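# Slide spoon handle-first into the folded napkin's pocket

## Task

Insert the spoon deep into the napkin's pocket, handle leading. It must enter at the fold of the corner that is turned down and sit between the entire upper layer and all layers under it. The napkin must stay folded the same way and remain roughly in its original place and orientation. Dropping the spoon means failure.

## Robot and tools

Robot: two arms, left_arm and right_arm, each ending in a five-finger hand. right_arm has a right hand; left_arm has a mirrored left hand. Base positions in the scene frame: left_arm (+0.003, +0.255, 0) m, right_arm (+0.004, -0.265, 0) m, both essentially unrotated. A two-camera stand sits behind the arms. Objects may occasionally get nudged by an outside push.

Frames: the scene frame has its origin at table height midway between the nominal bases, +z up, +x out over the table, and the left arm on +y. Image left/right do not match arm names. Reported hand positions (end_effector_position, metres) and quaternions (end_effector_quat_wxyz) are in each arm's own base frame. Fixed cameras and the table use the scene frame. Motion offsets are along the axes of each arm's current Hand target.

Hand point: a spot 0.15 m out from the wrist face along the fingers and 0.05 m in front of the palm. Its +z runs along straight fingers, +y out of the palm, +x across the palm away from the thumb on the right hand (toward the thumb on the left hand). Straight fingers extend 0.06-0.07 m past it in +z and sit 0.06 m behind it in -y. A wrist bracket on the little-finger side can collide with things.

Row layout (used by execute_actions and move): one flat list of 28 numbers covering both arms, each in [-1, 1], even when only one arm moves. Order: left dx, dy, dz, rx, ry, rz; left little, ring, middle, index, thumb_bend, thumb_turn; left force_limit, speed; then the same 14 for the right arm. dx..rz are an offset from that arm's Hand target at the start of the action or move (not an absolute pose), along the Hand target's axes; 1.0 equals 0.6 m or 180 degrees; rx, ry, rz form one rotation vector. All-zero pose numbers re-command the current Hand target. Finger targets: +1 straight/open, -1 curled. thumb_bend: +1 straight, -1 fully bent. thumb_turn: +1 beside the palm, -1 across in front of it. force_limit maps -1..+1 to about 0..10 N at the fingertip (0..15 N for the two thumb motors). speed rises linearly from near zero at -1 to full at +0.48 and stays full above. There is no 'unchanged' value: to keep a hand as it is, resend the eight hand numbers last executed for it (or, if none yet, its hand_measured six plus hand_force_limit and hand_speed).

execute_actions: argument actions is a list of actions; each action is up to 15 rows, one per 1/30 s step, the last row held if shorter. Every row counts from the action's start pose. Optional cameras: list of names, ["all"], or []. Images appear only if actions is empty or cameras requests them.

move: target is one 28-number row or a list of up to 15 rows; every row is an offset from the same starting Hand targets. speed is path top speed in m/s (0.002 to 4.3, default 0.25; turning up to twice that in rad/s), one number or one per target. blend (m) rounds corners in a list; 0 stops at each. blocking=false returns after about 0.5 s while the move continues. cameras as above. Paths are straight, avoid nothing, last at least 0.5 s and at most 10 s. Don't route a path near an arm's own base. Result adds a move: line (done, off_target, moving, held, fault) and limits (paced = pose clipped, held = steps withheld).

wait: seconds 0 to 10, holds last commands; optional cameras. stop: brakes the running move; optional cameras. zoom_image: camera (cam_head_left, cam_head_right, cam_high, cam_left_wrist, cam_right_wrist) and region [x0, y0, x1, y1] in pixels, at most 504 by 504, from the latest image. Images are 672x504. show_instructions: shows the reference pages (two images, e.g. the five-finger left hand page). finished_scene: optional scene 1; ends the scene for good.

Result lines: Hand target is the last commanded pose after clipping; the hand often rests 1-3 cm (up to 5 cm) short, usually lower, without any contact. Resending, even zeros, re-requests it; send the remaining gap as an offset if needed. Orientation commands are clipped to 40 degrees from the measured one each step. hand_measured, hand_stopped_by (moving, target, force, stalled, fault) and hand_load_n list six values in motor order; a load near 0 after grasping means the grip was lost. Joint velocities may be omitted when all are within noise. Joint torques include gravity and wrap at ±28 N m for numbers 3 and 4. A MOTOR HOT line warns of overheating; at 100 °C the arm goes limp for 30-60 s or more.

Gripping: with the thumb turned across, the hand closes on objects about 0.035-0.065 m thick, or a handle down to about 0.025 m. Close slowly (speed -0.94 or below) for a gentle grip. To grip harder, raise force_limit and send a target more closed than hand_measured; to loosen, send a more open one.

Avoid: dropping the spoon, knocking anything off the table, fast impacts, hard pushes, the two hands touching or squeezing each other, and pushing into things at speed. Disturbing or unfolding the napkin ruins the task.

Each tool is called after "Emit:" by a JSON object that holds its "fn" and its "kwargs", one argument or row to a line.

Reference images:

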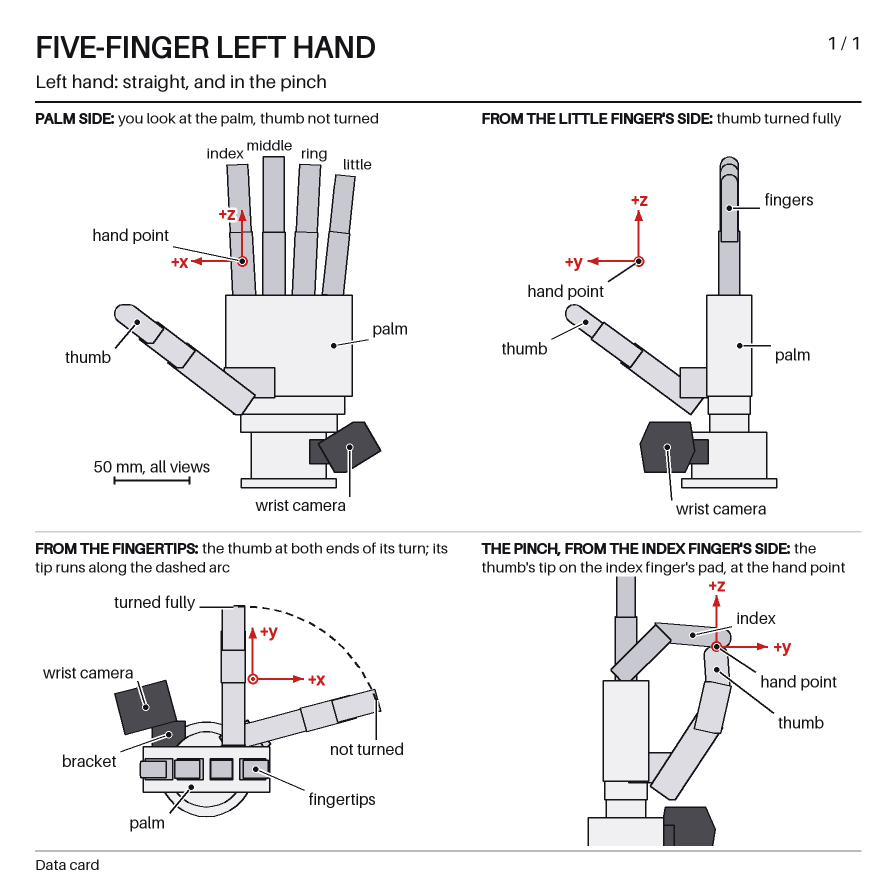

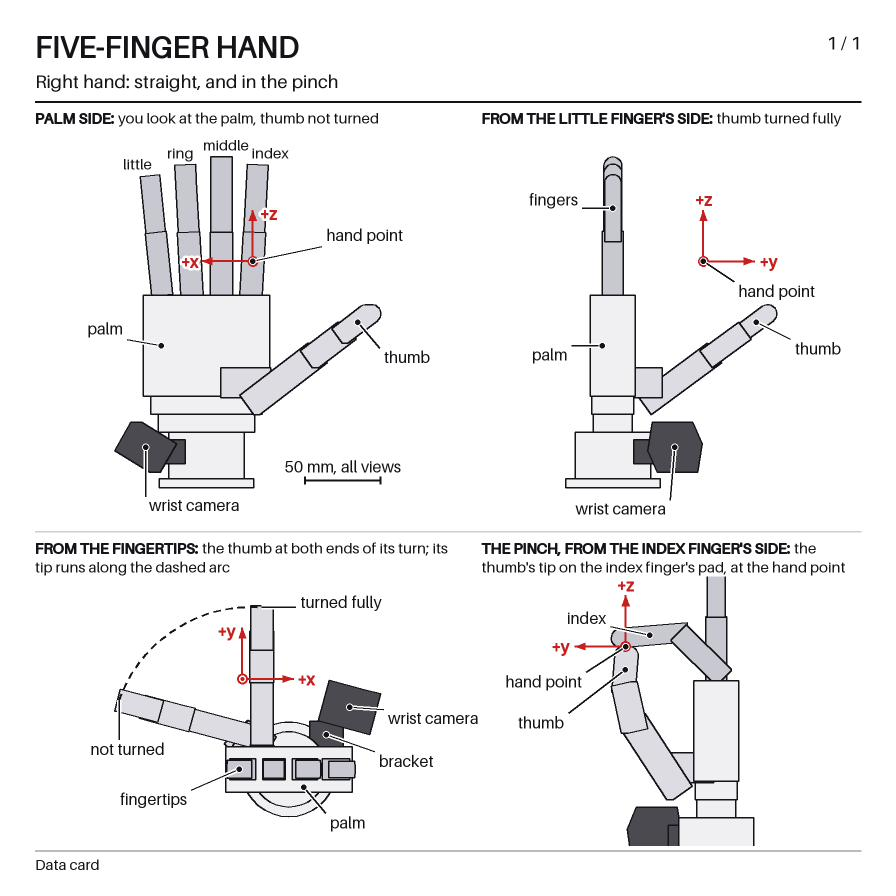

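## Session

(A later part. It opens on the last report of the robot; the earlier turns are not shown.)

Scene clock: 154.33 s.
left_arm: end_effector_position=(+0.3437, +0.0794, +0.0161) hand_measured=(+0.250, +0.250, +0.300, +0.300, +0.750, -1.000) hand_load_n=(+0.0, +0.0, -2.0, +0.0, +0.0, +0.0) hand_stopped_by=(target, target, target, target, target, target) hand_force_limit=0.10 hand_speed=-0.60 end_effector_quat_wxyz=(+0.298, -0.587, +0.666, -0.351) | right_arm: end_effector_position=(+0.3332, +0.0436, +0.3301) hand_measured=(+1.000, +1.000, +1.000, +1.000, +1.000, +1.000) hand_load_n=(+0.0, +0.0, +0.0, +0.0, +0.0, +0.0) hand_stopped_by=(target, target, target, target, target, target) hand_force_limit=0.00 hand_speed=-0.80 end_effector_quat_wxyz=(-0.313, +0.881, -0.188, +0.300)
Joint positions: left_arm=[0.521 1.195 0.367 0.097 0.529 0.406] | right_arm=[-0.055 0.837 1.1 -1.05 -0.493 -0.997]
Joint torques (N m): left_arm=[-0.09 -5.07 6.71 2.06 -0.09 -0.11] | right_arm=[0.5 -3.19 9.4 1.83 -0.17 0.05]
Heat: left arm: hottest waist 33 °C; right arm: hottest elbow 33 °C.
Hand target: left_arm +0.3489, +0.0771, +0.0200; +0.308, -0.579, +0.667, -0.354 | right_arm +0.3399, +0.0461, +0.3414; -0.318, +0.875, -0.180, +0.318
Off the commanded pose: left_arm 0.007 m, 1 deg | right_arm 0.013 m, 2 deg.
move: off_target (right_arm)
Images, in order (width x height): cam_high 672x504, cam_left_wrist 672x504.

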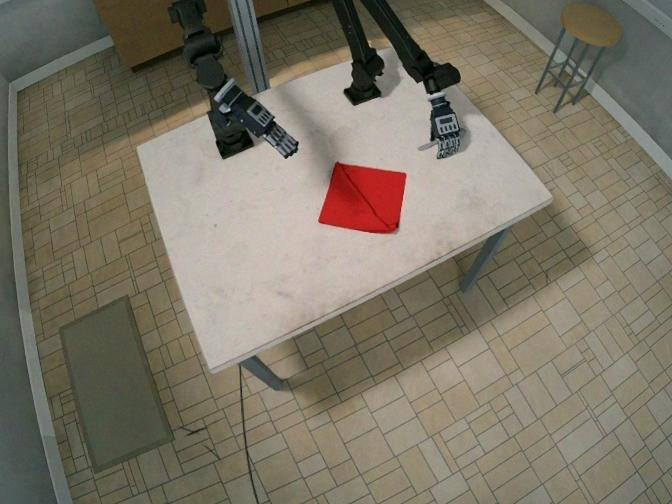

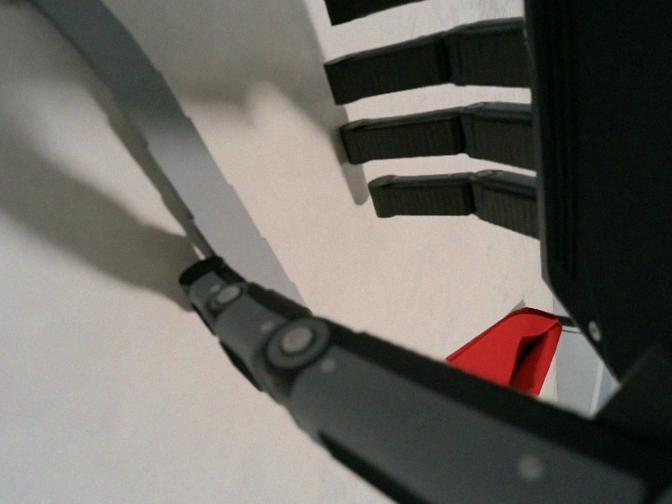

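Emit:
{"fn": "move", "kwargs": {
  "target": [
    [-0.02,-0.05,-0.035,0,0,0,0.25,0.25,0.3,0.3,0.75,-1,0.1,-0.6,0,0,0,0,0,0,1,1,1,1,1,1,0,-0.8],
    [-0.1028,-0.0919,-0.0873,0.1056,0,0,0.25,0.25,0.3,0.3,0.75,-1,0.1,-0.6,0,0,0,0,0,0,1,1,1,1,1,1,0,-0.8]
  ],
  "speed": 0.15,
  "blend": 0.02,
  "cameras": ["cam_left_wrist","cam_high"]
}}

Emit:
{"fn": "zoom_image", "kwargs": {
  "camera": "cam_high",
  "region": [380, 80, 500, 170]
}}

Scene clock: 157.67 s.
left_arm: end_effector_position=(+0.3435, +0.1387, +0.0935) hand_measured=(+0.250, +0.250, +0.300, +0.300, +0.750, -1.000) hand_load_n=(+0.0, +0.0, +0.0, +0.0, +0.0, +0.0) hand_stopped_by=(target, target, target, target, target, target) hand_force_limit=0.10 hand_speed=-0.60 end_effector_quat_wxyz=(+0.395, -0.525, +0.601, -0.456) | right_arm: end_effector_position=(+0.3332, +0.0436, +0.3301) hand_measured=(+1.000, +1.000, +1.000, +1.000, +1.000, +1.000) hand_load_n=(+0.0, +0.0, +0.0, +0.0, +0.0, +0.0) hand_stopped_by=(target, target, target, target, target, target) hand_force_limit=0.00 hand_speed=-0.80 end_effector_quat_wxyz=(-0.313, +0.881, -0.188, +0.300)
Joint positions: left_arm=[0.825 1.129 0.364 0.304 0.911 0.37] | right_arm=[-0.055 0.837 1.1 -1.05 -0.493 -0.997]
Joint torques (N m): left_arm=[1.44 -3.14 7.34 2.17 0.62 -0.11] | right_arm=[0.38 -3.19 9.4 1.91 -0.16 0.05]
Heat: left arm: hottest waist 33 °C; right arm: hottest elbow 33 °C.
Hand target: left_arm +0.3451, +0.1399, +0.0950; +0.399, -0.520, +0.599, -0.459 | right_arm +0.3399, +0.0461, +0.3414; -0.318, +0.875, -0.180, +0.318
Off the commanded pose: left_arm 0.003 m, 1 deg | right_arm 0.013 m, 2 deg.
move: off_target (right_arm); blend cut to 0.0192 m at target 1
Images, in order (width x height): cam_high 672x504, cam_left_wrist 672x504.

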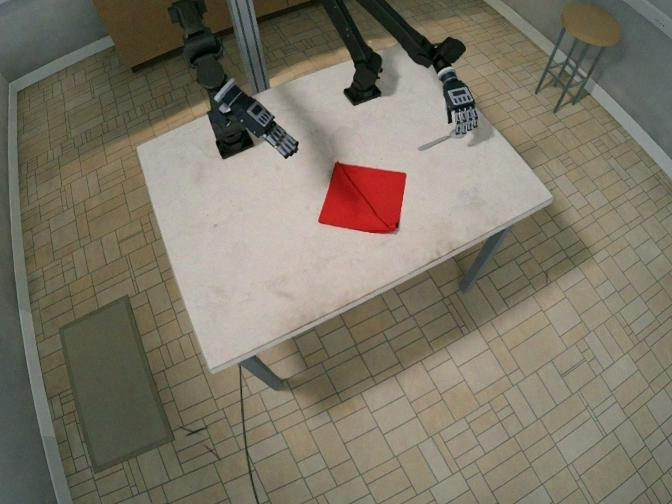

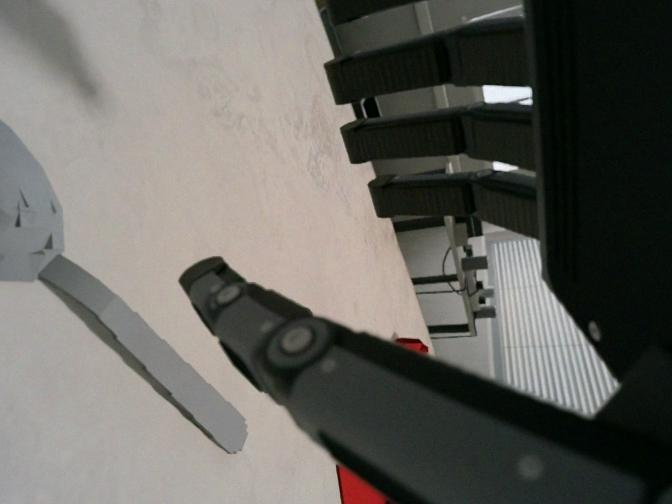

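Scaled by 4.200 from the camera's 672x504 image, which has a finer 960x720 frame.

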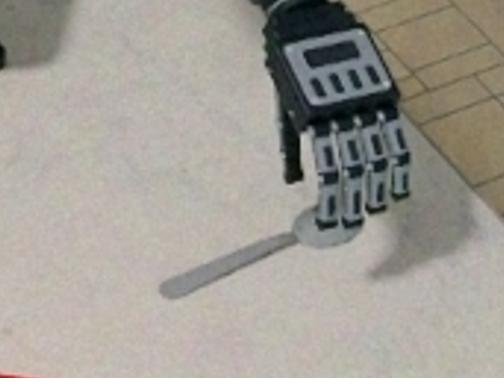

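Emit:
{"fn": "move", "kwargs": {
  "target": [
    [0.0195,0.092,-0.0213,0,-0.0429,-0.0115,0.25,0.25,0.1,0.1,0.2,-1,0.1,-0.6,0,0,0,0,0,0,1,1,1,1,1,1,0,-0.8]
  ],
  "speed": 0.12,
  "cameras": ["cam_left_wrist","cam_head_left"]
}}

Emit:
{"fn": "zoom_image", "kwargs": {
  "camera": "cam_head_left",
  "region": [140, 260, 300, 380]
}}

Scene clock: 161.07 s.
left_arm: end_effector_position=(+0.3168, +0.1263, +0.0432) hand_measured=(+0.250, +0.250, +0.100, +0.100, +0.200, -1.000) hand_load_n=(+0.0, +0.0, +0.0, +0.0, +0.0, +0.0) hand_stopped_by=(target, target, target, target, target, target) hand_force_limit=0.10 hand_speed=-0.60 end_effector_quat_wxyz=(-0.422, +0.560, -0.567, +0.432) | right_arm: end_effector_position=(+0.3332, +0.0436, +0.3301) hand_measured=(+1.000, +1.000, +1.000, +1.000, +1.000, +1.000) hand_load_n=(+0.0, +0.0, +0.0, +0.0, +0.0, +0.0) hand_stopped_by=(target, target, target, target, target, target) hand_force_limit=0.00 hand_speed=-0.80 end_effector_quat_wxyz=(-0.313, +0.881, -0.188, +0.300)
Joint positions: left_arm=[0.833 1.204 0.184 0.616 0.809 0.294] | right_arm=[-0.055 0.837 1.1 -1.05 -0.493 -0.997]
Joint torques (N m): left_arm=[1.38 -2.32 5.75 2.29 0.04 -0.14] | right_arm=[0.44 -3.25 9.36 1.87 -0.16 0.05]
Heat: left arm: hottest waist 33 °C; right arm: hottest elbow 33 °C.
Hand target: left_arm +0.3171, +0.1321, +0.0450; -0.430, +0.561, -0.561, +0.431 | right_arm +0.3399, +0.0461, +0.3414; -0.318, +0.875, -0.180, +0.318
Off the commanded pose: left_arm 0.006 m, 1 deg | right_arm 0.013 m, 2 deg.
move: off_target (right_arm)
Images, in order (width x height): cam_head_left 672x504, cam_left_wrist 672x504.

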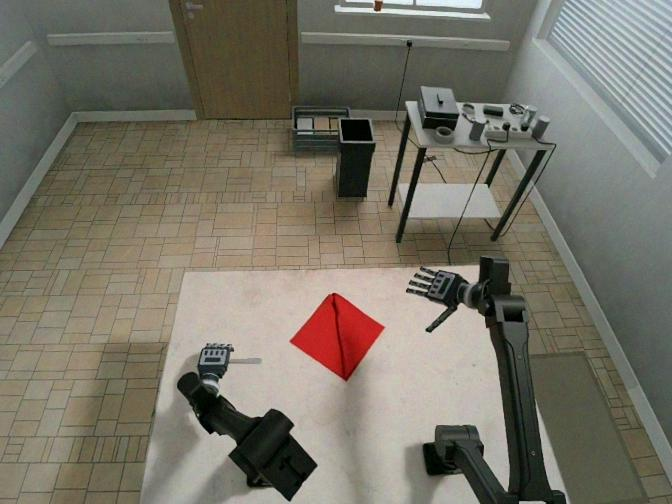

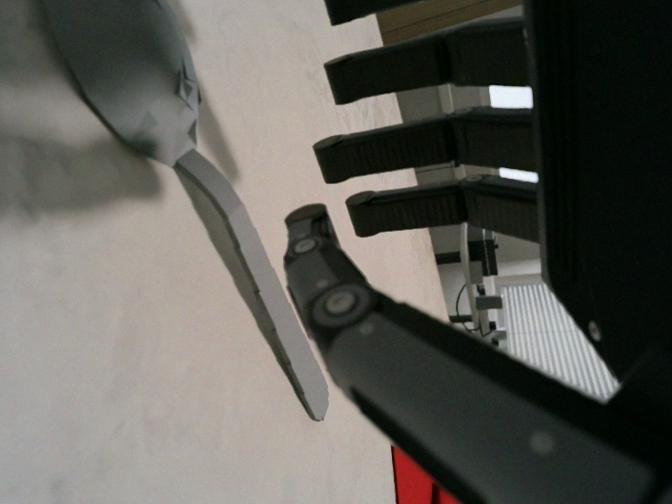

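Scaled by 3.150 from the camera's 672x504 image, which has a finer 960x720 frame.

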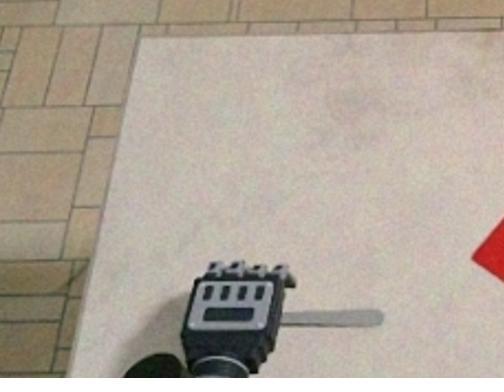

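Emit:
{"fn": "move", "kwargs": {
  "target": [
    [-0.0215,0.0432,-0.0067,0,0,0,0.25,0.25,0.1,0.1,0.2,-1,0.1,-0.6,0,0,0,0,0,0,1,1,1,1,1,1,0,-0.8]
  ],
  "speed": 0.08,
  "cameras": ["cam_left_wrist"]
}}

Emit:
{"fn": "zoom_image", "kwargs": {
  "camera": "cam_left_wrist",
  "region": [140, 80, 440, 380]
}}

Scene clock: 163.40 s.
left_arm: end_effector_position=(+0.3054, +0.1431, +0.0197) hand_measured=(+0.250, +0.250, +0.100, +0.100, +0.200, -1.000) hand_load_n=(+0.0, +0.0, +0.0, +0.0, +0.5, +0.0) hand_stopped_by=(target, target, target, target, target, target) hand_force_limit=0.10 hand_speed=-0.60 end_effector_quat_wxyz=(-0.421, +0.573, -0.555, +0.432) | right_arm: end_effector_position=(+0.3332, +0.0436, +0.3301) hand_measured=(+1.000, +1.000, +1.000, +1.000, +1.000, +1.000) hand_load_n=(+0.0, +0.0, +0.0, +0.0, +0.0, -0.5) hand_stopped_by=(target, target, target, target, target, target) hand_force_limit=0.00 hand_speed=-0.80 end_effector_quat_wxyz=(-0.313, +0.881, -0.188, +0.300)
Joint positions: left_arm=[0.917 1.362 0.178 0.748 0.866 0.313] | right_arm=[-0.055 0.837 1.1 -1.05 -0.493 -0.997]
Joint torques (N m): left_arm=[1.26 -3.55 4.44 2.19 0.57 0.11] | right_arm=[0.5 -3.19 9.4 1.88 -0.17 0.07]
Heat: left arm: hottest waist 33 °C; right arm: hottest elbow 33 °C.
Hand target: left_arm +0.3065, +0.1450, +0.0210; -0.430, +0.561, -0.561, +0.431 | right_arm +0.3399, +0.0461, +0.3414; -0.318, +0.875, -0.180, +0.318
Off the commanded pose: left_arm 0.002 m, 2 deg | right_arm 0.013 m, 2 deg.
move: off_target (right_arm)
Images, in order (width x height): cam_left_wrist 672x504.

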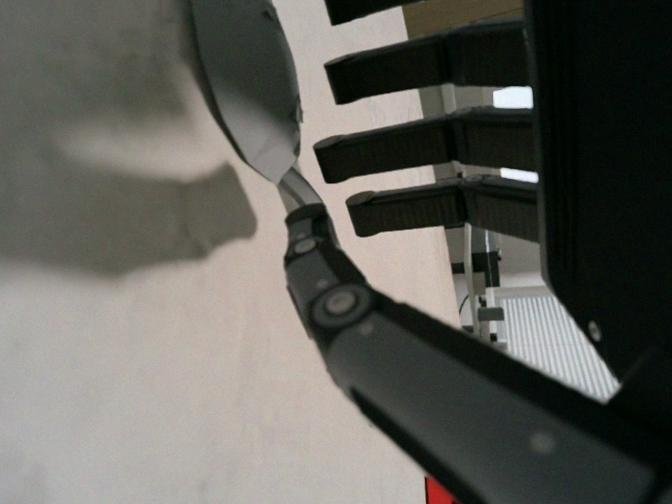

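Scaled by 1.680 from the camera's 672x504 image, which has a finer 960x720 frame.

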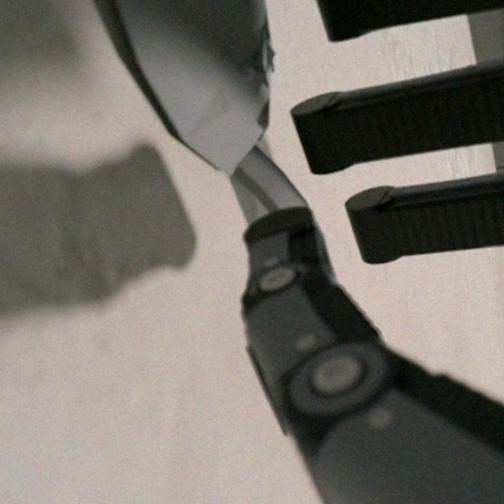

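Emit:
{"fn": "move", "kwargs": {
  "target": [
    [0,0.0113,0.003,0,0,0,0.25,0.25,0.1,0.1,0.2,-1,0.1,-0.6,0,0,0,0,0,0,1,1,1,1,1,1,0,-0.8]
  ],
  "speed": 0.05,
  "cameras": ["cam_left_wrist"]
}}

Emit:
{"fn": "zoom_image", "kwargs": {
  "camera": "cam_left_wrist",
  "region": [200, 80, 440, 320]
}}

Scene clock: 167.53 s.
left_arm: end_effector_position=(+0.3062, +0.1422, +0.0133) hand_measured=(+0.250, +0.250, +0.100, +0.100, +0.200, -1.000) hand_load_n=(+0.0, +0.0, +0.0, +0.0, +0.0, +0.0) hand_stopped_by=(target, target, target, target, target, target) hand_force_limit=0.10 hand_speed=-0.60 end_effector_quat_wxyz=(-0.420, +0.571, -0.557, +0.433) | right_arm: end_effector_position=(+0.3332, +0.0436, +0.3301) hand_measured=(+1.000, +1.000, +1.000, +1.000, +1.000, +1.000) hand_load_n=(+0.0, +0.0, +0.0, +0.0, +0.5, +0.0) hand_stopped_by=(target, target, target, target, target, target) hand_force_limit=0.00 hand_speed=-0.80 end_effector_quat_wxyz=(-0.313, +0.881, -0.188, +0.300)
Joint positions: left_arm=[0.914 1.41 0.175 0.8 0.868 0.313] | right_arm=[-0.055 0.837 1.1 -1.05 -0.493 -0.997]
Joint torques (N m): left_arm=[1.44 -3.6 4.04 2.22 0.54 0.11] | right_arm=[0.5 -3.43 9.43 1.88 -0.16 0.05]
Heat: left arm: hottest waist 33 °C; right arm: hottest elbow 33 °C.
Hand target: left_arm +0.3065, +0.1450, +0.0140; -0.430, +0.561, -0.561, +0.431 | right_arm +0.3399, +0.0461, +0.3414; -0.318, +0.875, -0.180, +0.318
Off the commanded pose: left_arm 0.003 m, 2 deg | right_arm 0.013 m, 2 deg.
move: off_target (right_arm)
Images, in order (width x height): cam_left_wrist 672x504.

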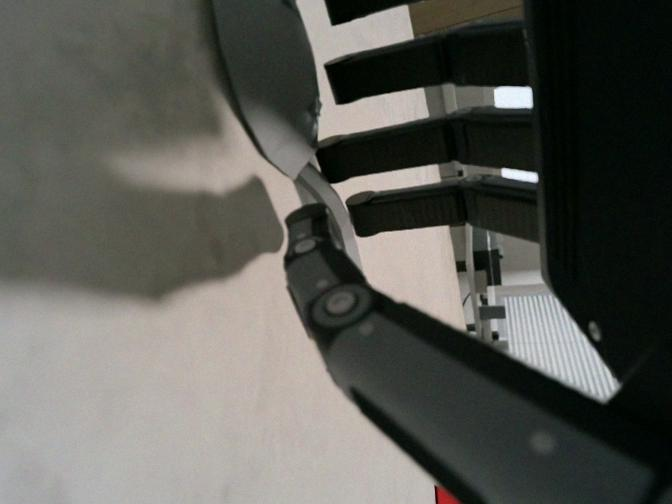

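Scaled by 2.100 from the camera's 672x504 image, which has a finer 960x720 frame.

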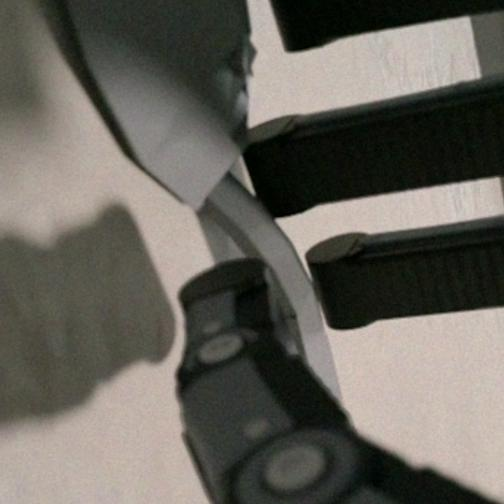

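Emit:
{"fn": "move", "kwargs": {
  "target": [
    [0,0.00,0.00,0,0,0,0.25,0.25,-0.1,-0.2,-0.1,-1,-0.6,-0.85,0,0,0,0,0,0,1,1,1,1,1,1,0,-0.8]
  ],
  "speed": 0.05,
  "cameras": ["cam_left_wrist"]
}}

Emit:
{"fn": "zoom_image", "kwargs": {
  "camera": "cam_left_wrist",
  "region": [200, 80, 440, 320]
}}

Scene clock: 169.80 s.
left_arm: end_effector_position=(+0.3075, +0.1403, +0.0135) hand_measured=(+0.250, +0.250, -0.100, -0.200, -0.100, -1.000) hand_load_n=(+0.0, +0.0, +0.0, +0.0, +0.0, +0.0) hand_stopped_by=(target, target, target, target, target, target) hand_force_limit=-0.60 hand_speed=-0.85 end_effector_quat_wxyz=(-0.420, +0.568, -0.559, +0.434) | right_arm: end_effector_position=(+0.3332, +0.0436, +0.3301) hand_measured=(+1.000, +1.000, +1.000, +1.000, +1.000, +1.000) hand_load_n=(+0.0, -0.5, +0.0, +0.0, +0.0, +0.0) hand_stopped_by=(target, target, target, target, target, target) hand_force_limit=0.00 hand_speed=-0.80 end_effector_quat_wxyz=(-0.313, +0.881, -0.188, +0.300)
Joint positions: left_arm=[0.906 1.411 0.175 0.805 0.868 0.313] | right_arm=[-0.055 0.837 1.1 -1.05 -0.493 -0.997]
Joint torques (N m): left_arm=[1.38 -3.84 4.03 2.15 0.5 0.1] | right_arm=[0.38 -3.19 9.42 1.84 -0.16 0.05]
Heat: left arm: hottest waist 33 °C; right arm: hottest elbow 33 °C.
Hand target: left_arm +0.3065, +0.1450, +0.0140; -0.430, +0.561, -0.561, +0.431 | right_arm +0.3399, +0.0461, +0.3414; -0.318, +0.875, -0.180, +0.318
Off the commanded pose: left_arm 0.005 m, 2 deg | right_arm 0.013 m, 2 deg.
move: off_target (right_arm)
Images, in order (width x height): cam_left_wrist 672x504.

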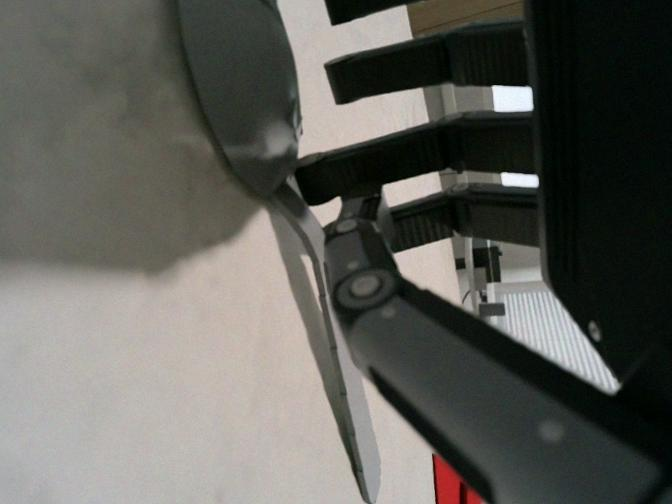

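Scaled by 2.100 from the camera's 672x504 image, which has a finer 960x720 frame.

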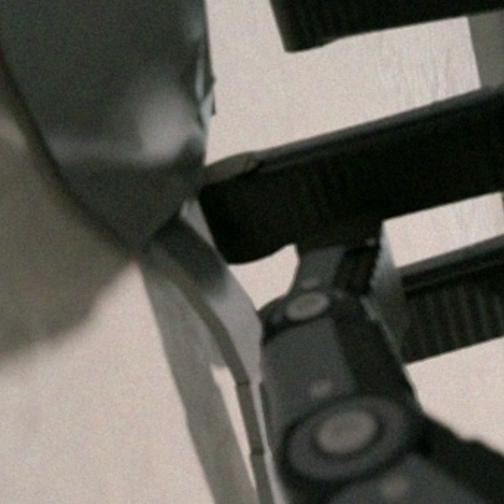

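Emit:
{"fn": "move", "kwargs": {
  "target": [
    [0,-0.07,-0.018,0,0,0,0.25,0.25,-0.1,-0.2,-0.1,-1,-0.6,-0.6,0,0,0,0,0,0,1,1,1,1,1,1,0,-0.8],
    [0,-0.07,-0.018,0,0,0,0.25,0.25,0.0,0.0,0.35,-1,-0.6,-0.6,0,0,0,0,0,0,1,1,1,1,1,1,0,-0.8]
  ],
  "speed": 0.1,
  "cameras": ["cam_left_wrist","cam_head_left"]
}}

Emit:
{"fn": "zoom_image", "kwargs": {
  "camera": "cam_head_left",
  "region": [140, 280, 300, 400]
}}

Scene clock: 173.40 s.
left_arm: end_effector_position=(+0.2988, +0.1288, +0.0415) hand_measured=(+0.250, +0.250, +0.000, +0.000, +0.350, -1.000) hand_load_n=(+0.0, +0.0, +0.0, +0.0, +0.0, +0.0) hand_stopped_by=(target, target, target, target, target, target) hand_force_limit=-0.60 hand_speed=-0.60 end_effector_quat_wxyz=(-0.408, +0.577, -0.558, +0.436) | right_arm: end_effector_position=(+0.3332, +0.0436, +0.3301) hand_measured=(+1.000, +1.000, +1.000, +1.000, +1.000, +1.000) hand_load_n=(+0.0, +0.0, -0.5, +0.0, +0.0, +0.0) hand_stopped_by=(target, target, target, target, target, target) hand_force_limit=0.00 hand_speed=-0.80 end_effector_quat_wxyz=(-0.313, +0.881, -0.188, +0.300)
Joint positions: left_arm=[0.906 1.161 0.175 0.525 0.869 0.313] | right_arm=[-0.055 0.837 1.1 -1.05 -0.493 -0.997]
Joint torques (N m): left_arm=[1.38 -4.42 9.06 0.88 0.4 0.07] | right_arm=[0.5 -3.25 9.42 1.92 -0.17 0.05]
Heat: left arm: hottest waist 33 °C; right arm: hottest elbow 33 °C.
Hand target: left_arm +0.3069, +0.1450, +0.0573; -0.430, +0.561, -0.561, +0.431 | right_arm +0.3399, +0.0461, +0.3414; -0.318, +0.875, -0.180, +0.318
Off the commanded pose: left_arm 0.024 m, 3 deg | right_arm 0.013 m, 2 deg.
move: off_target (left_arm, right_arm); target 2's new numbers were sent with left_arm's hand 0.024 m and 3 deg from that target
Images, in order (width x height): cam_head_left 672x504, cam_left_wrist 672x504.

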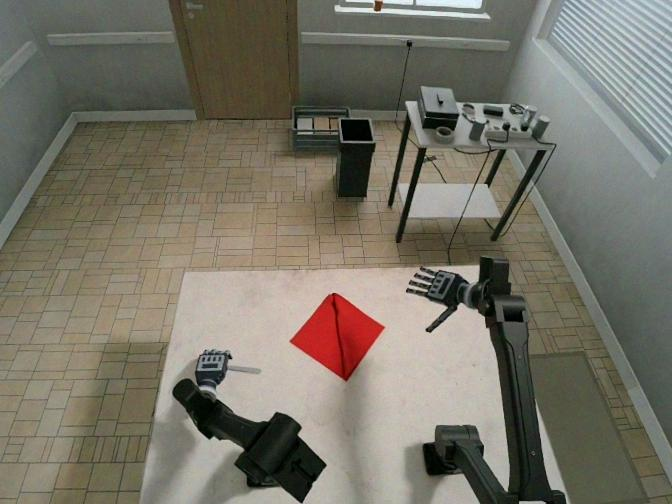

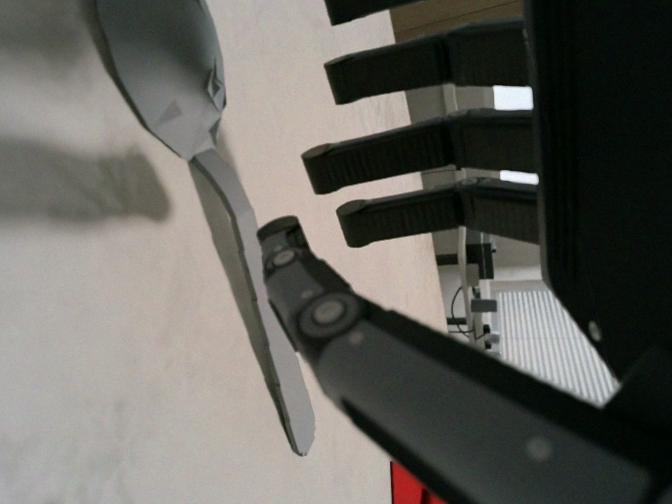

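Scaled by 3.150 from the camera's 672x504 image, which has a finer 960x720 frame.

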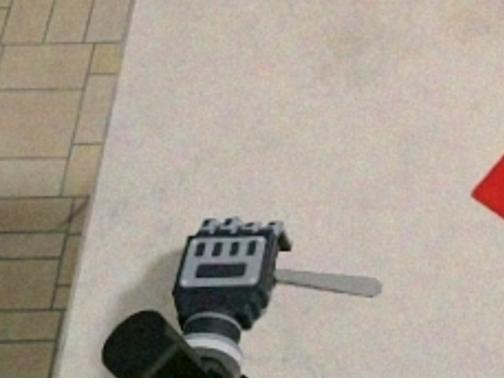

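Emit:
{"fn": "move", "kwargs": {
  "target": [
    [0.0067,0.0413,0.0217,0,0.0268,0.0072,0.25,0.25,0.0,0.0,0.35,-1,-0.6,-0.6,0,0,0,0,0,0,1,1,1,1,1,1,0,-0.8]
  ],
  "speed": 0.1,
  "cameras": ["cam_left_wrist"]
}}

Emit:
{"fn": "zoom_image", "kwargs": {
  "camera": "cam_left_wrist",
  "region": [160, 80, 440, 360]
}}

Scene clock: 175.57 s.
left_arm: end_effector_position=(+0.3008, +0.1226, +0.0184) hand_measured=(+0.250, +0.250, +0.000, +0.000, +0.350, -1.000) hand_load_n=(+0.0, +0.0, +0.0, +0.0, +0.0, +0.0) hand_stopped_by=(target, target, target, target, target, target) hand_force_limit=-0.60 hand_speed=-0.60 end_effector_quat_wxyz=(-0.385, +0.558, -0.578, +0.453) | right_arm: end_effector_position=(+0.3332, +0.0436, +0.3301) hand_measured=(+1.000, +1.000, +1.000, +1.000, +1.000, +1.000) hand_load_n=(+0.0, +0.0, +0.0, +0.0, +0.0, +0.0) hand_stopped_by=(target, target, target, target, target, target) hand_force_limit=0.00 hand_speed=-0.80 end_effector_quat_wxyz=(-0.313, +0.881, -0.188, +0.300)
Joint positions: left_arm=[0.908 1.327 0.189 0.619 0.941 0.37] | right_arm=[-0.055 0.837 1.1 -1.05 -0.493 -0.997]
Joint torques (N m): left_arm=[1.08 -3.02 8.01 2.06 0.65 0.12] | right_arm=[0.44 -3.19 9.37 1.87 -0.17 0.05]
Heat: left arm: hottest waist 33 °C; right arm: hottest elbow 33 °C.
Hand target: left_arm +0.3131, +0.1409, +0.0300; -0.411, +0.536, -0.585, +0.449 | right_arm +0.3399, +0.0461, +0.3414; -0.318, +0.875, -0.180, +0.318
Off the commanded pose: left_arm 0.025 m, 4 deg | right_arm 0.013 m, 2 deg.
move: off_target (left_arm, right_arm)
Images, in order (width x height): cam_left_wrist 672x504.

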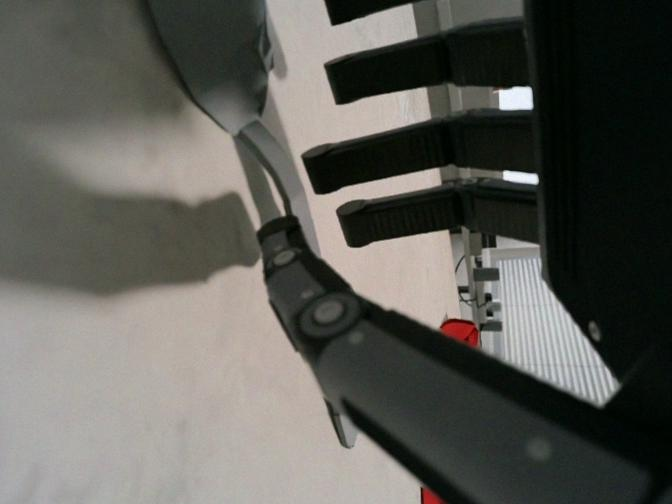

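Scaled by 1.800 from the camera's 672x504 image, which has a finer 960x720 frame.

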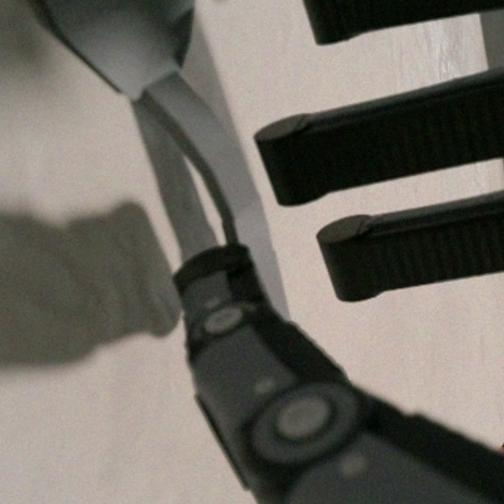

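Emit:
{"fn": "move", "kwargs": {
  "target": [
    [-0.01,-0.0885,-0.0237,0,0,0,0.25,0.25,0.0,0.0,0.35,-1,-0.6,-0.6,0,0,0,0,0,0,1,1,1,1,1,1,0,-0.8],
    [0.002,0.016,0.0043,0,0,0,0.25,0.25,0.0,0.0,0.35,-1,-0.6,-0.6,0,0,0,0,0,0,1,1,1,1,1,1,0,-0.8]
  ],
  "speed": 0.12,
  "cameras": ["cam_left_wrist"]
}}

Emit:
{"fn": "zoom_image", "kwargs": {
  "camera": "cam_left_wrist",
  "region": [160, 80, 440, 360]
}}

Scene clock: 179.13 s.
left_arm: end_effector_position=(+0.3097, +0.1404, +0.0188) hand_measured=(+0.250, +0.250, +0.000, +0.000, +0.350, -1.000) hand_load_n=(+0.0, +0.0, +0.0, +0.0, +0.0, +0.0) hand_stopped_by=(target, target, target, target, target, target) hand_force_limit=-0.60 hand_speed=-0.60 end_effector_quat_wxyz=(-0.407, +0.542, -0.584, +0.447) | right_arm: end_effector_position=(+0.3332, +0.0436, +0.3301) hand_measured=(+1.000, +1.000, +1.000, +1.000, +1.000, +1.000) hand_load_n=(+0.0, -0.5, +0.0, +0.0, -0.5, +0.0) hand_stopped_by=(target, target, target, target, target, target) hand_force_limit=0.00 hand_speed=-0.80 end_effector_quat_wxyz=(-0.313, +0.881, -0.188, +0.300)
Joint positions: left_arm=[0.92 1.388 0.216 0.691 0.947 0.391] | right_arm=[-0.055 0.837 1.1 -1.05 -0.493 -0.997]
Joint torques (N m): left_arm=[0.26 -3.96 4.67 2.21 0.24 -0.1] | right_arm=[0.44 -3.14 9.39 1.85 -0.17 0.05]
Heat: left arm: hottest waist 33 °C; right arm: hottest elbow 33 °C.
Hand target: left_arm +0.3130, +0.1398, +0.0201; -0.411, +0.536, -0.585, +0.449 | right_arm +0.3399, +0.0461, +0.3414; -0.318, +0.875, -0.180, +0.318
Off the commanded pose: left_arm 0.004 m, 1 deg | right_arm 0.013 m, 2 deg.
move: off_target (right_arm)
Images, in order (width x height): cam_left_wrist 672x504.

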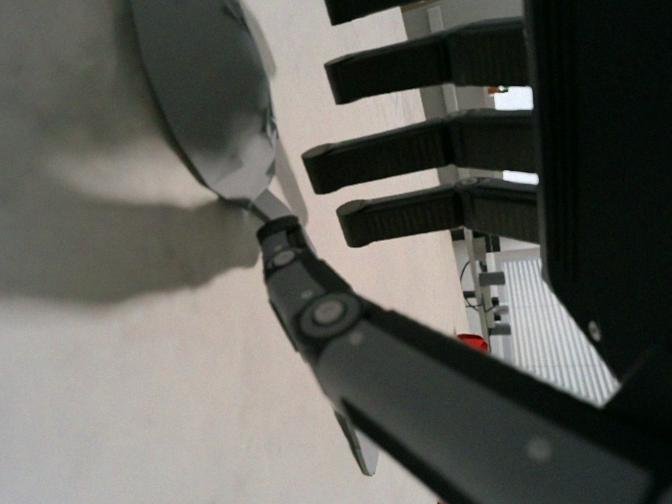

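Scaled by 1.800 from the camera's 672x504 image, which has a finer 960x720 frame.

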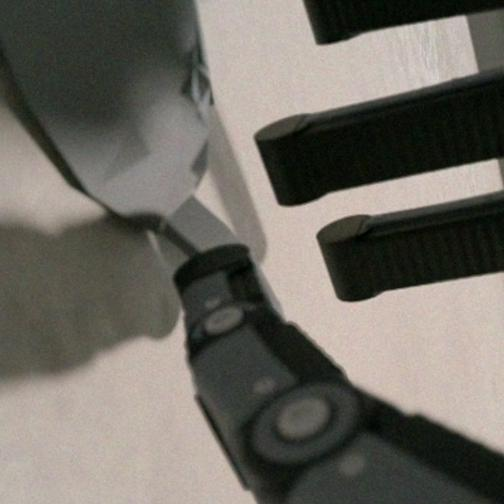

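Emit:
{"fn": "move", "kwargs": {
  "target": [
    [0.013,0.0143,0.0077,0,0,0,0.25,0.25,0.0,0.0,0.35,-1,-0.6,-0.6,0,0,0,0,0,0,1,1,1,1,1,1,0,-0.8]
  ],
  "speed": 0.06,
  "cameras": ["cam_left_wrist"]
}}

Emit:
{"fn": "zoom_image", "kwargs": {
  "camera": "cam_left_wrist",
  "region": [160, 80, 440, 360]
}}

Scene clock: 180.83 s.
left_arm: end_effector_position=(+0.3119, +0.1373, +0.0133) hand_measured=(+0.250, +0.250, +0.000, +0.000, +0.350, -1.000) hand_load_n=(+0.0, +0.0, +0.0, +0.0, -0.5, +0.0) hand_stopped_by=(target, target, target, target, target, target) hand_force_limit=-0.60 hand_speed=-0.60 end_effector_quat_wxyz=(-0.414, +0.539, -0.583, +0.445) | right_arm: end_effector_position=(+0.3332, +0.0436, +0.3301) hand_measured=(+1.000, +1.000, +1.000, +1.000, +1.000, +1.000) hand_load_n=(+0.0, +0.0, +0.0, +0.0, +0.0, +0.0) hand_stopped_by=(target, target, target, target, target, target) hand_force_limit=0.00 hand_speed=-0.80 end_effector_quat_wxyz=(-0.313, +0.881, -0.188, +0.300)
Joint positions: left_arm=[0.903 1.433 0.2 0.783 0.927 0.373] | right_arm=[-0.055 0.837 1.1 -1.05 -0.493 -0.997]
Joint torques (N m): left_arm=[-0.09 -3.43 3.92 1.99 0.01 -0.11] | right_arm=[0.56 -3.08 9.39 1.88 -0.17 0.05]
Heat: left arm: hottest waist 33 °C; right arm: hottest elbow 33 °C.
Hand target: left_arm +0.3145, +0.1318, +0.0106; -0.411, +0.536, -0.585, +0.449 | right_arm +0.3399, +0.0461, +0.3414; -0.318, +0.875, -0.180, +0.318
Off the commanded pose: left_arm 0.007 m, 1 deg | right_arm 0.013 m, 2 deg.
move: off_target (right_arm)
Images, in order (width x height): cam_left_wrist 672x504.

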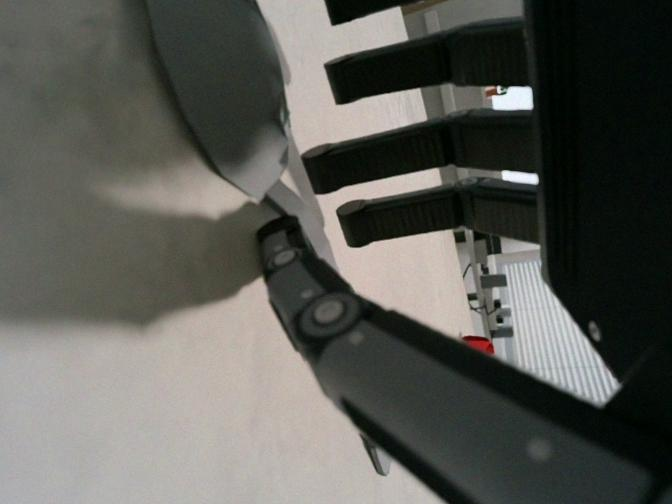

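Scaled by 1.800 from the camera's 672x504 image, which has a finer 960x720 frame.

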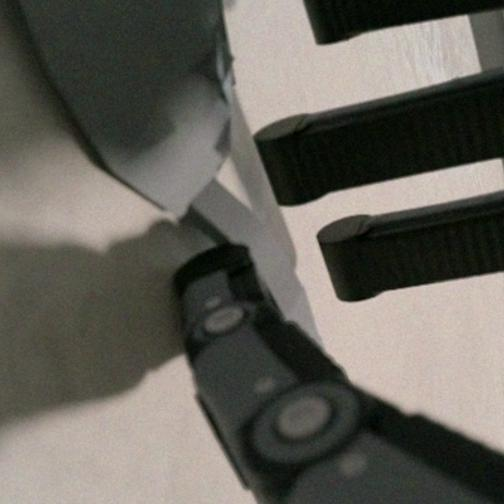

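Emit:
{"fn": "move", "kwargs": {
  "target": [
    [0.0,0.0074,0.002,0,0,0,0.25,0.25,-0.05,-0.05,0.22,-1,-0.6,-0.6,0,0,0,0,0,0,1,1,1,1,1,1,0,-0.8]
  ],
  "speed": 0.06,
  "cameras": ["cam_left_wrist"]
}}

Emit:
{"fn": "zoom_image", "kwargs": {
  "camera": "cam_left_wrist",
  "region": [160, 80, 440, 360]
}}

Scene clock: 182.37 s.
left_arm: end_effector_position=(+0.3130, +0.1362, +0.0104) hand_measured=(+0.250, +0.250, -0.050, -0.050, +0.220, -1.000) hand_load_n=(+0.0, +0.0, -2.0, +0.0, +0.0, +0.0) hand_stopped_by=(target, target, target, target, target, target) hand_force_limit=-0.60 hand_speed=-0.60 end_effector_quat_wxyz=(-0.415, +0.536, -0.584, +0.447) | right_arm: end_effector_position=(+0.3332, +0.0436, +0.3301) hand_measured=(+1.000, +1.000, +1.000, +1.000, +1.000, +1.000) hand_load_n=(+0.0, +0.0, +0.0, +0.0, +0.0, +0.0) hand_stopped_by=(target, target, target, target, target, target) hand_force_limit=0.00 hand_speed=-0.80 end_effector_quat_wxyz=(-0.313, +0.881, -0.188, +0.300)
Joint positions: left_arm=[0.9 1.462 0.198 0.821 0.932 0.37] | right_arm=[-0.055 0.837 1.1 -1.05 -0.493 -0.997]
Joint torques (N m): left_arm=[-0.09 -3.37 3.67 1.8 0.1 -0.08] | right_arm=[0.38 -3.08 9.4 1.89 -0.16 0.04]
Heat: left arm: hottest waist 33 °C; right arm: hottest elbow 33 °C.
Hand target: left_arm +0.3145, +0.1318, +0.0060; -0.411, +0.536, -0.585, +0.449 | right_arm +0.3399, +0.0461, +0.3414; -0.318, +0.875, -0.180, +0.318
Off the commanded pose: left_arm 0.006 m, 1 deg | right_arm 0.013 m, 2 deg.
move: off_target (right_arm)
Images, in order (width x height): cam_left_wrist 672x504.

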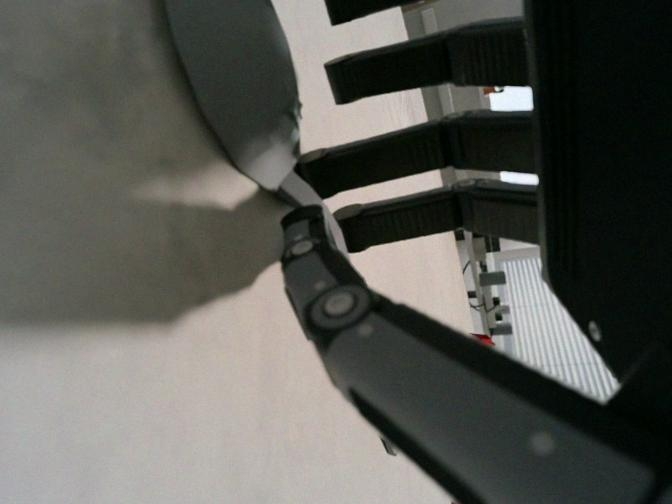

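Scaled by 1.800 from the camera's 672x504 image, which has a finer 960x720 frame.

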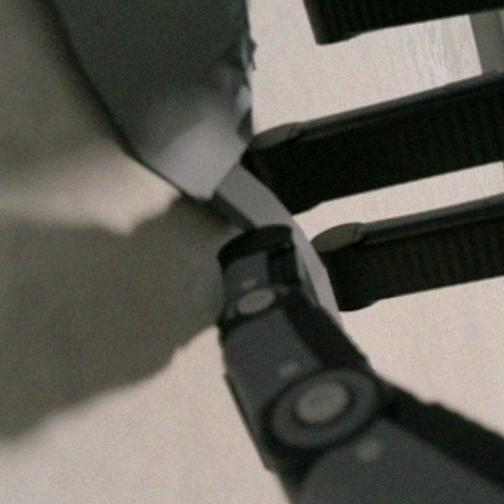

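Emit:
{"fn": "move", "kwargs": {
  "target": [
    [0.0,0.0,0.00,0,0,0,0.25,0.25,-0.25,-0.25,0.05,-1,-0.5,-0.85,0,0,0,0,0,0,1,1,1,1,1,1,0,-0.8]
  ],
  "speed": 0.06,
  "cameras": ["cam_left_wrist"]
}}

Emit:
{"fn": "zoom_image", "kwargs": {
  "camera": "cam_left_wrist",
  "region": [160, 80, 440, 360]
}}

Scene clock: 183.37 s.
left_arm: end_effector_position=(+0.3152, +0.1347, +0.0106) hand_measured=(+0.250, +0.250, -0.116, -0.130, +0.182, -1.000) hand_load_n=(+0.0, +0.0, +4.5, +5.5, +3.5, -2.0) hand_stopped_by=(target, target, force, force, force, target) hand_force_limit=-0.50 hand_speed=-0.85 end_effector_quat_wxyz=(+0.418, -0.529, +0.589, -0.445) | right_arm: end_effector_position=(+0.3332, +0.0436, +0.3301) hand_measured=(+1.000, +1.000, +1.000, +1.000, +1.000, +1.000) hand_load_n=(+0.0, +0.0, +0.0, +0.0, +0.0, +0.0) hand_stopped_by=(target, target, target, target, target, target) hand_force_limit=0.00 hand_speed=-0.80 end_effector_quat_wxyz=(-0.313, +0.881, -0.188, +0.300)
Joint positions: left_arm=[0.888 1.462 0.198 0.828 0.926 0.379] | right_arm=[-0.055 0.837 1.1 -1.05 -0.493 -0.997]
Joint torques (N m): left_arm=[0.09 -3.37 3.69 1.59 0.11 -0.08] | right_arm=[0.38 -3.14 9.43 1.87 -0.15 0.04]
Heat: left arm: hottest waist 33 °C; right arm: hottest elbow 33 °C.
Hand target: left_arm +0.3145, +0.1318, +0.0060; +0.411, -0.536, +0.585, -0.449 | right_arm +0.3399, +0.0461, +0.3414; -0.318, +0.875, -0.180, +0.318
Off the commanded pose: left_arm 0.006 m, 1 deg | right_arm 0.013 m, 2 deg.
move: off_target (right_arm)
Images, in order (width x height): cam_left_wrist 672x504.

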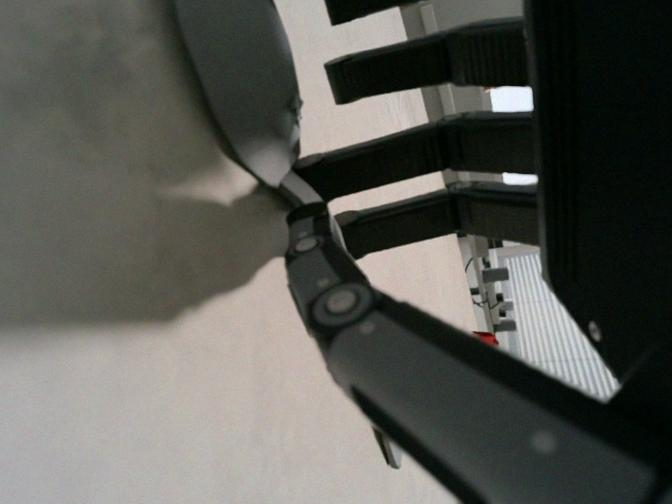

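Scaled by 1.800 from the camera's 672x504 image, which has a finer 960x720 frame.

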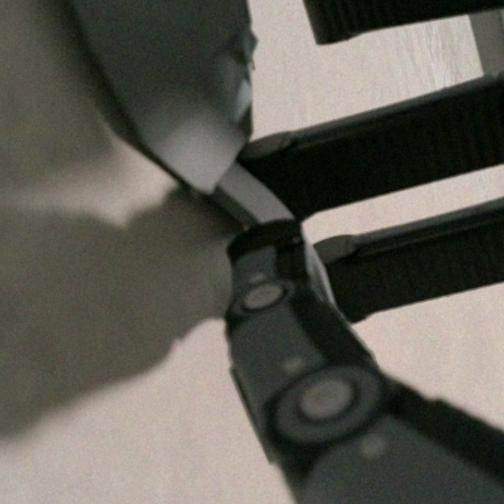

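Emit:
{"fn": "move", "kwargs": {
  "target": [
    [0.0,0.0,0.00,0,0,0,0.25,0.25,-0.35,-0.35,-0.1,-1,0.0,-0.9,0,0,0,0,0,0,1,1,1,1,1,1,0,-0.8]
  ],
  "speed": 0.06,
  "cameras": ["cam_left_wrist"]
}}

Emit:
{"fn": "zoom_image", "kwargs": {
  "camera": "cam_left_wrist",
  "region": [160, 80, 440, 360]
}}

Scene clock: 184.30 s.
left_arm: end_effector_position=(+0.3152, +0.1346, +0.0106) hand_measured=(+0.250, +0.250, -0.124, -0.130, +0.158, -1.000) hand_load_n=(+0.0, +0.0, +7.0, +7.0, +7.5, -1.5) hand_stopped_by=(target, target, force, force, force, target) hand_force_limit=0.00 hand_speed=-0.90 end_effector_quat_wxyz=(+0.418, -0.530, +0.589, -0.445) | right_arm: end_effector_position=(+0.3332, +0.0436, +0.3301) hand_measured=(+1.000, +1.000, +1.000, +1.000, +1.000, +1.000) hand_load_n=(+0.0, +0.0, +0.0, +0.0, +0.0, +0.0) hand_stopped_by=(target, target, target, target, target, target) hand_force_limit=0.00 hand_speed=-0.80 end_effector_quat_wxyz=(-0.313, +0.881, -0.188, +0.300)
Joint positions: left_arm=[0.888 1.462 0.198 0.828 0.926 0.377] | right_arm=[-0.055 0.837 1.1 -1.05 -0.493 -0.997]
Joint torques (N m): left_arm=[0.26 -3.43 3.69 1.58 0.11 -0.07] | right_arm=[0.5 -3.19 9.4 1.89 -0.16 0.05]
Heat: left arm: hottest waist 33 °C; right arm: hottest elbow 33 °C.
Hand target: left_arm +0.3145, +0.1318, +0.0060; +0.411, -0.536, +0.585, -0.449 | right_arm +0.3399, +0.0461, +0.3414; -0.318, +0.875, -0.180, +0.318
Off the commanded pose: left_arm 0.005 m, 1 deg | right_arm 0.013 m, 2 deg.
move: off_target (right_arm)
Images, in order (width x height): cam_left_wrist 672x504.

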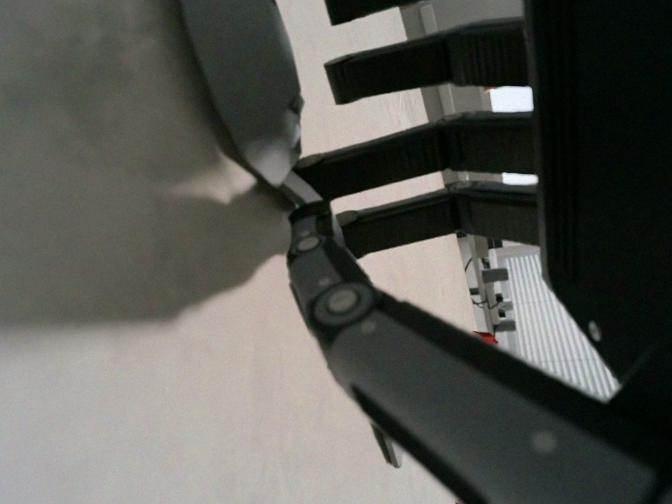

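Scaled by 1.800 from the camera's 672x504 image, which has a finer 960x720 frame.

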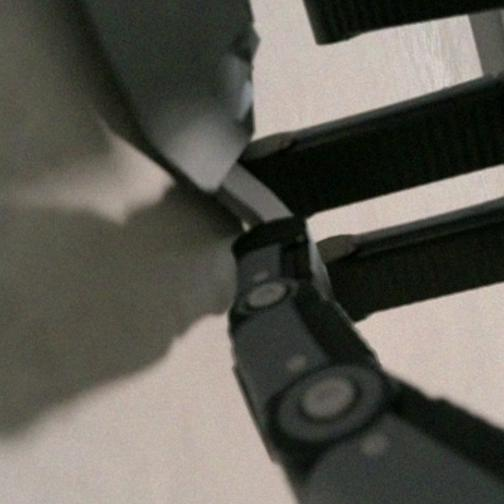

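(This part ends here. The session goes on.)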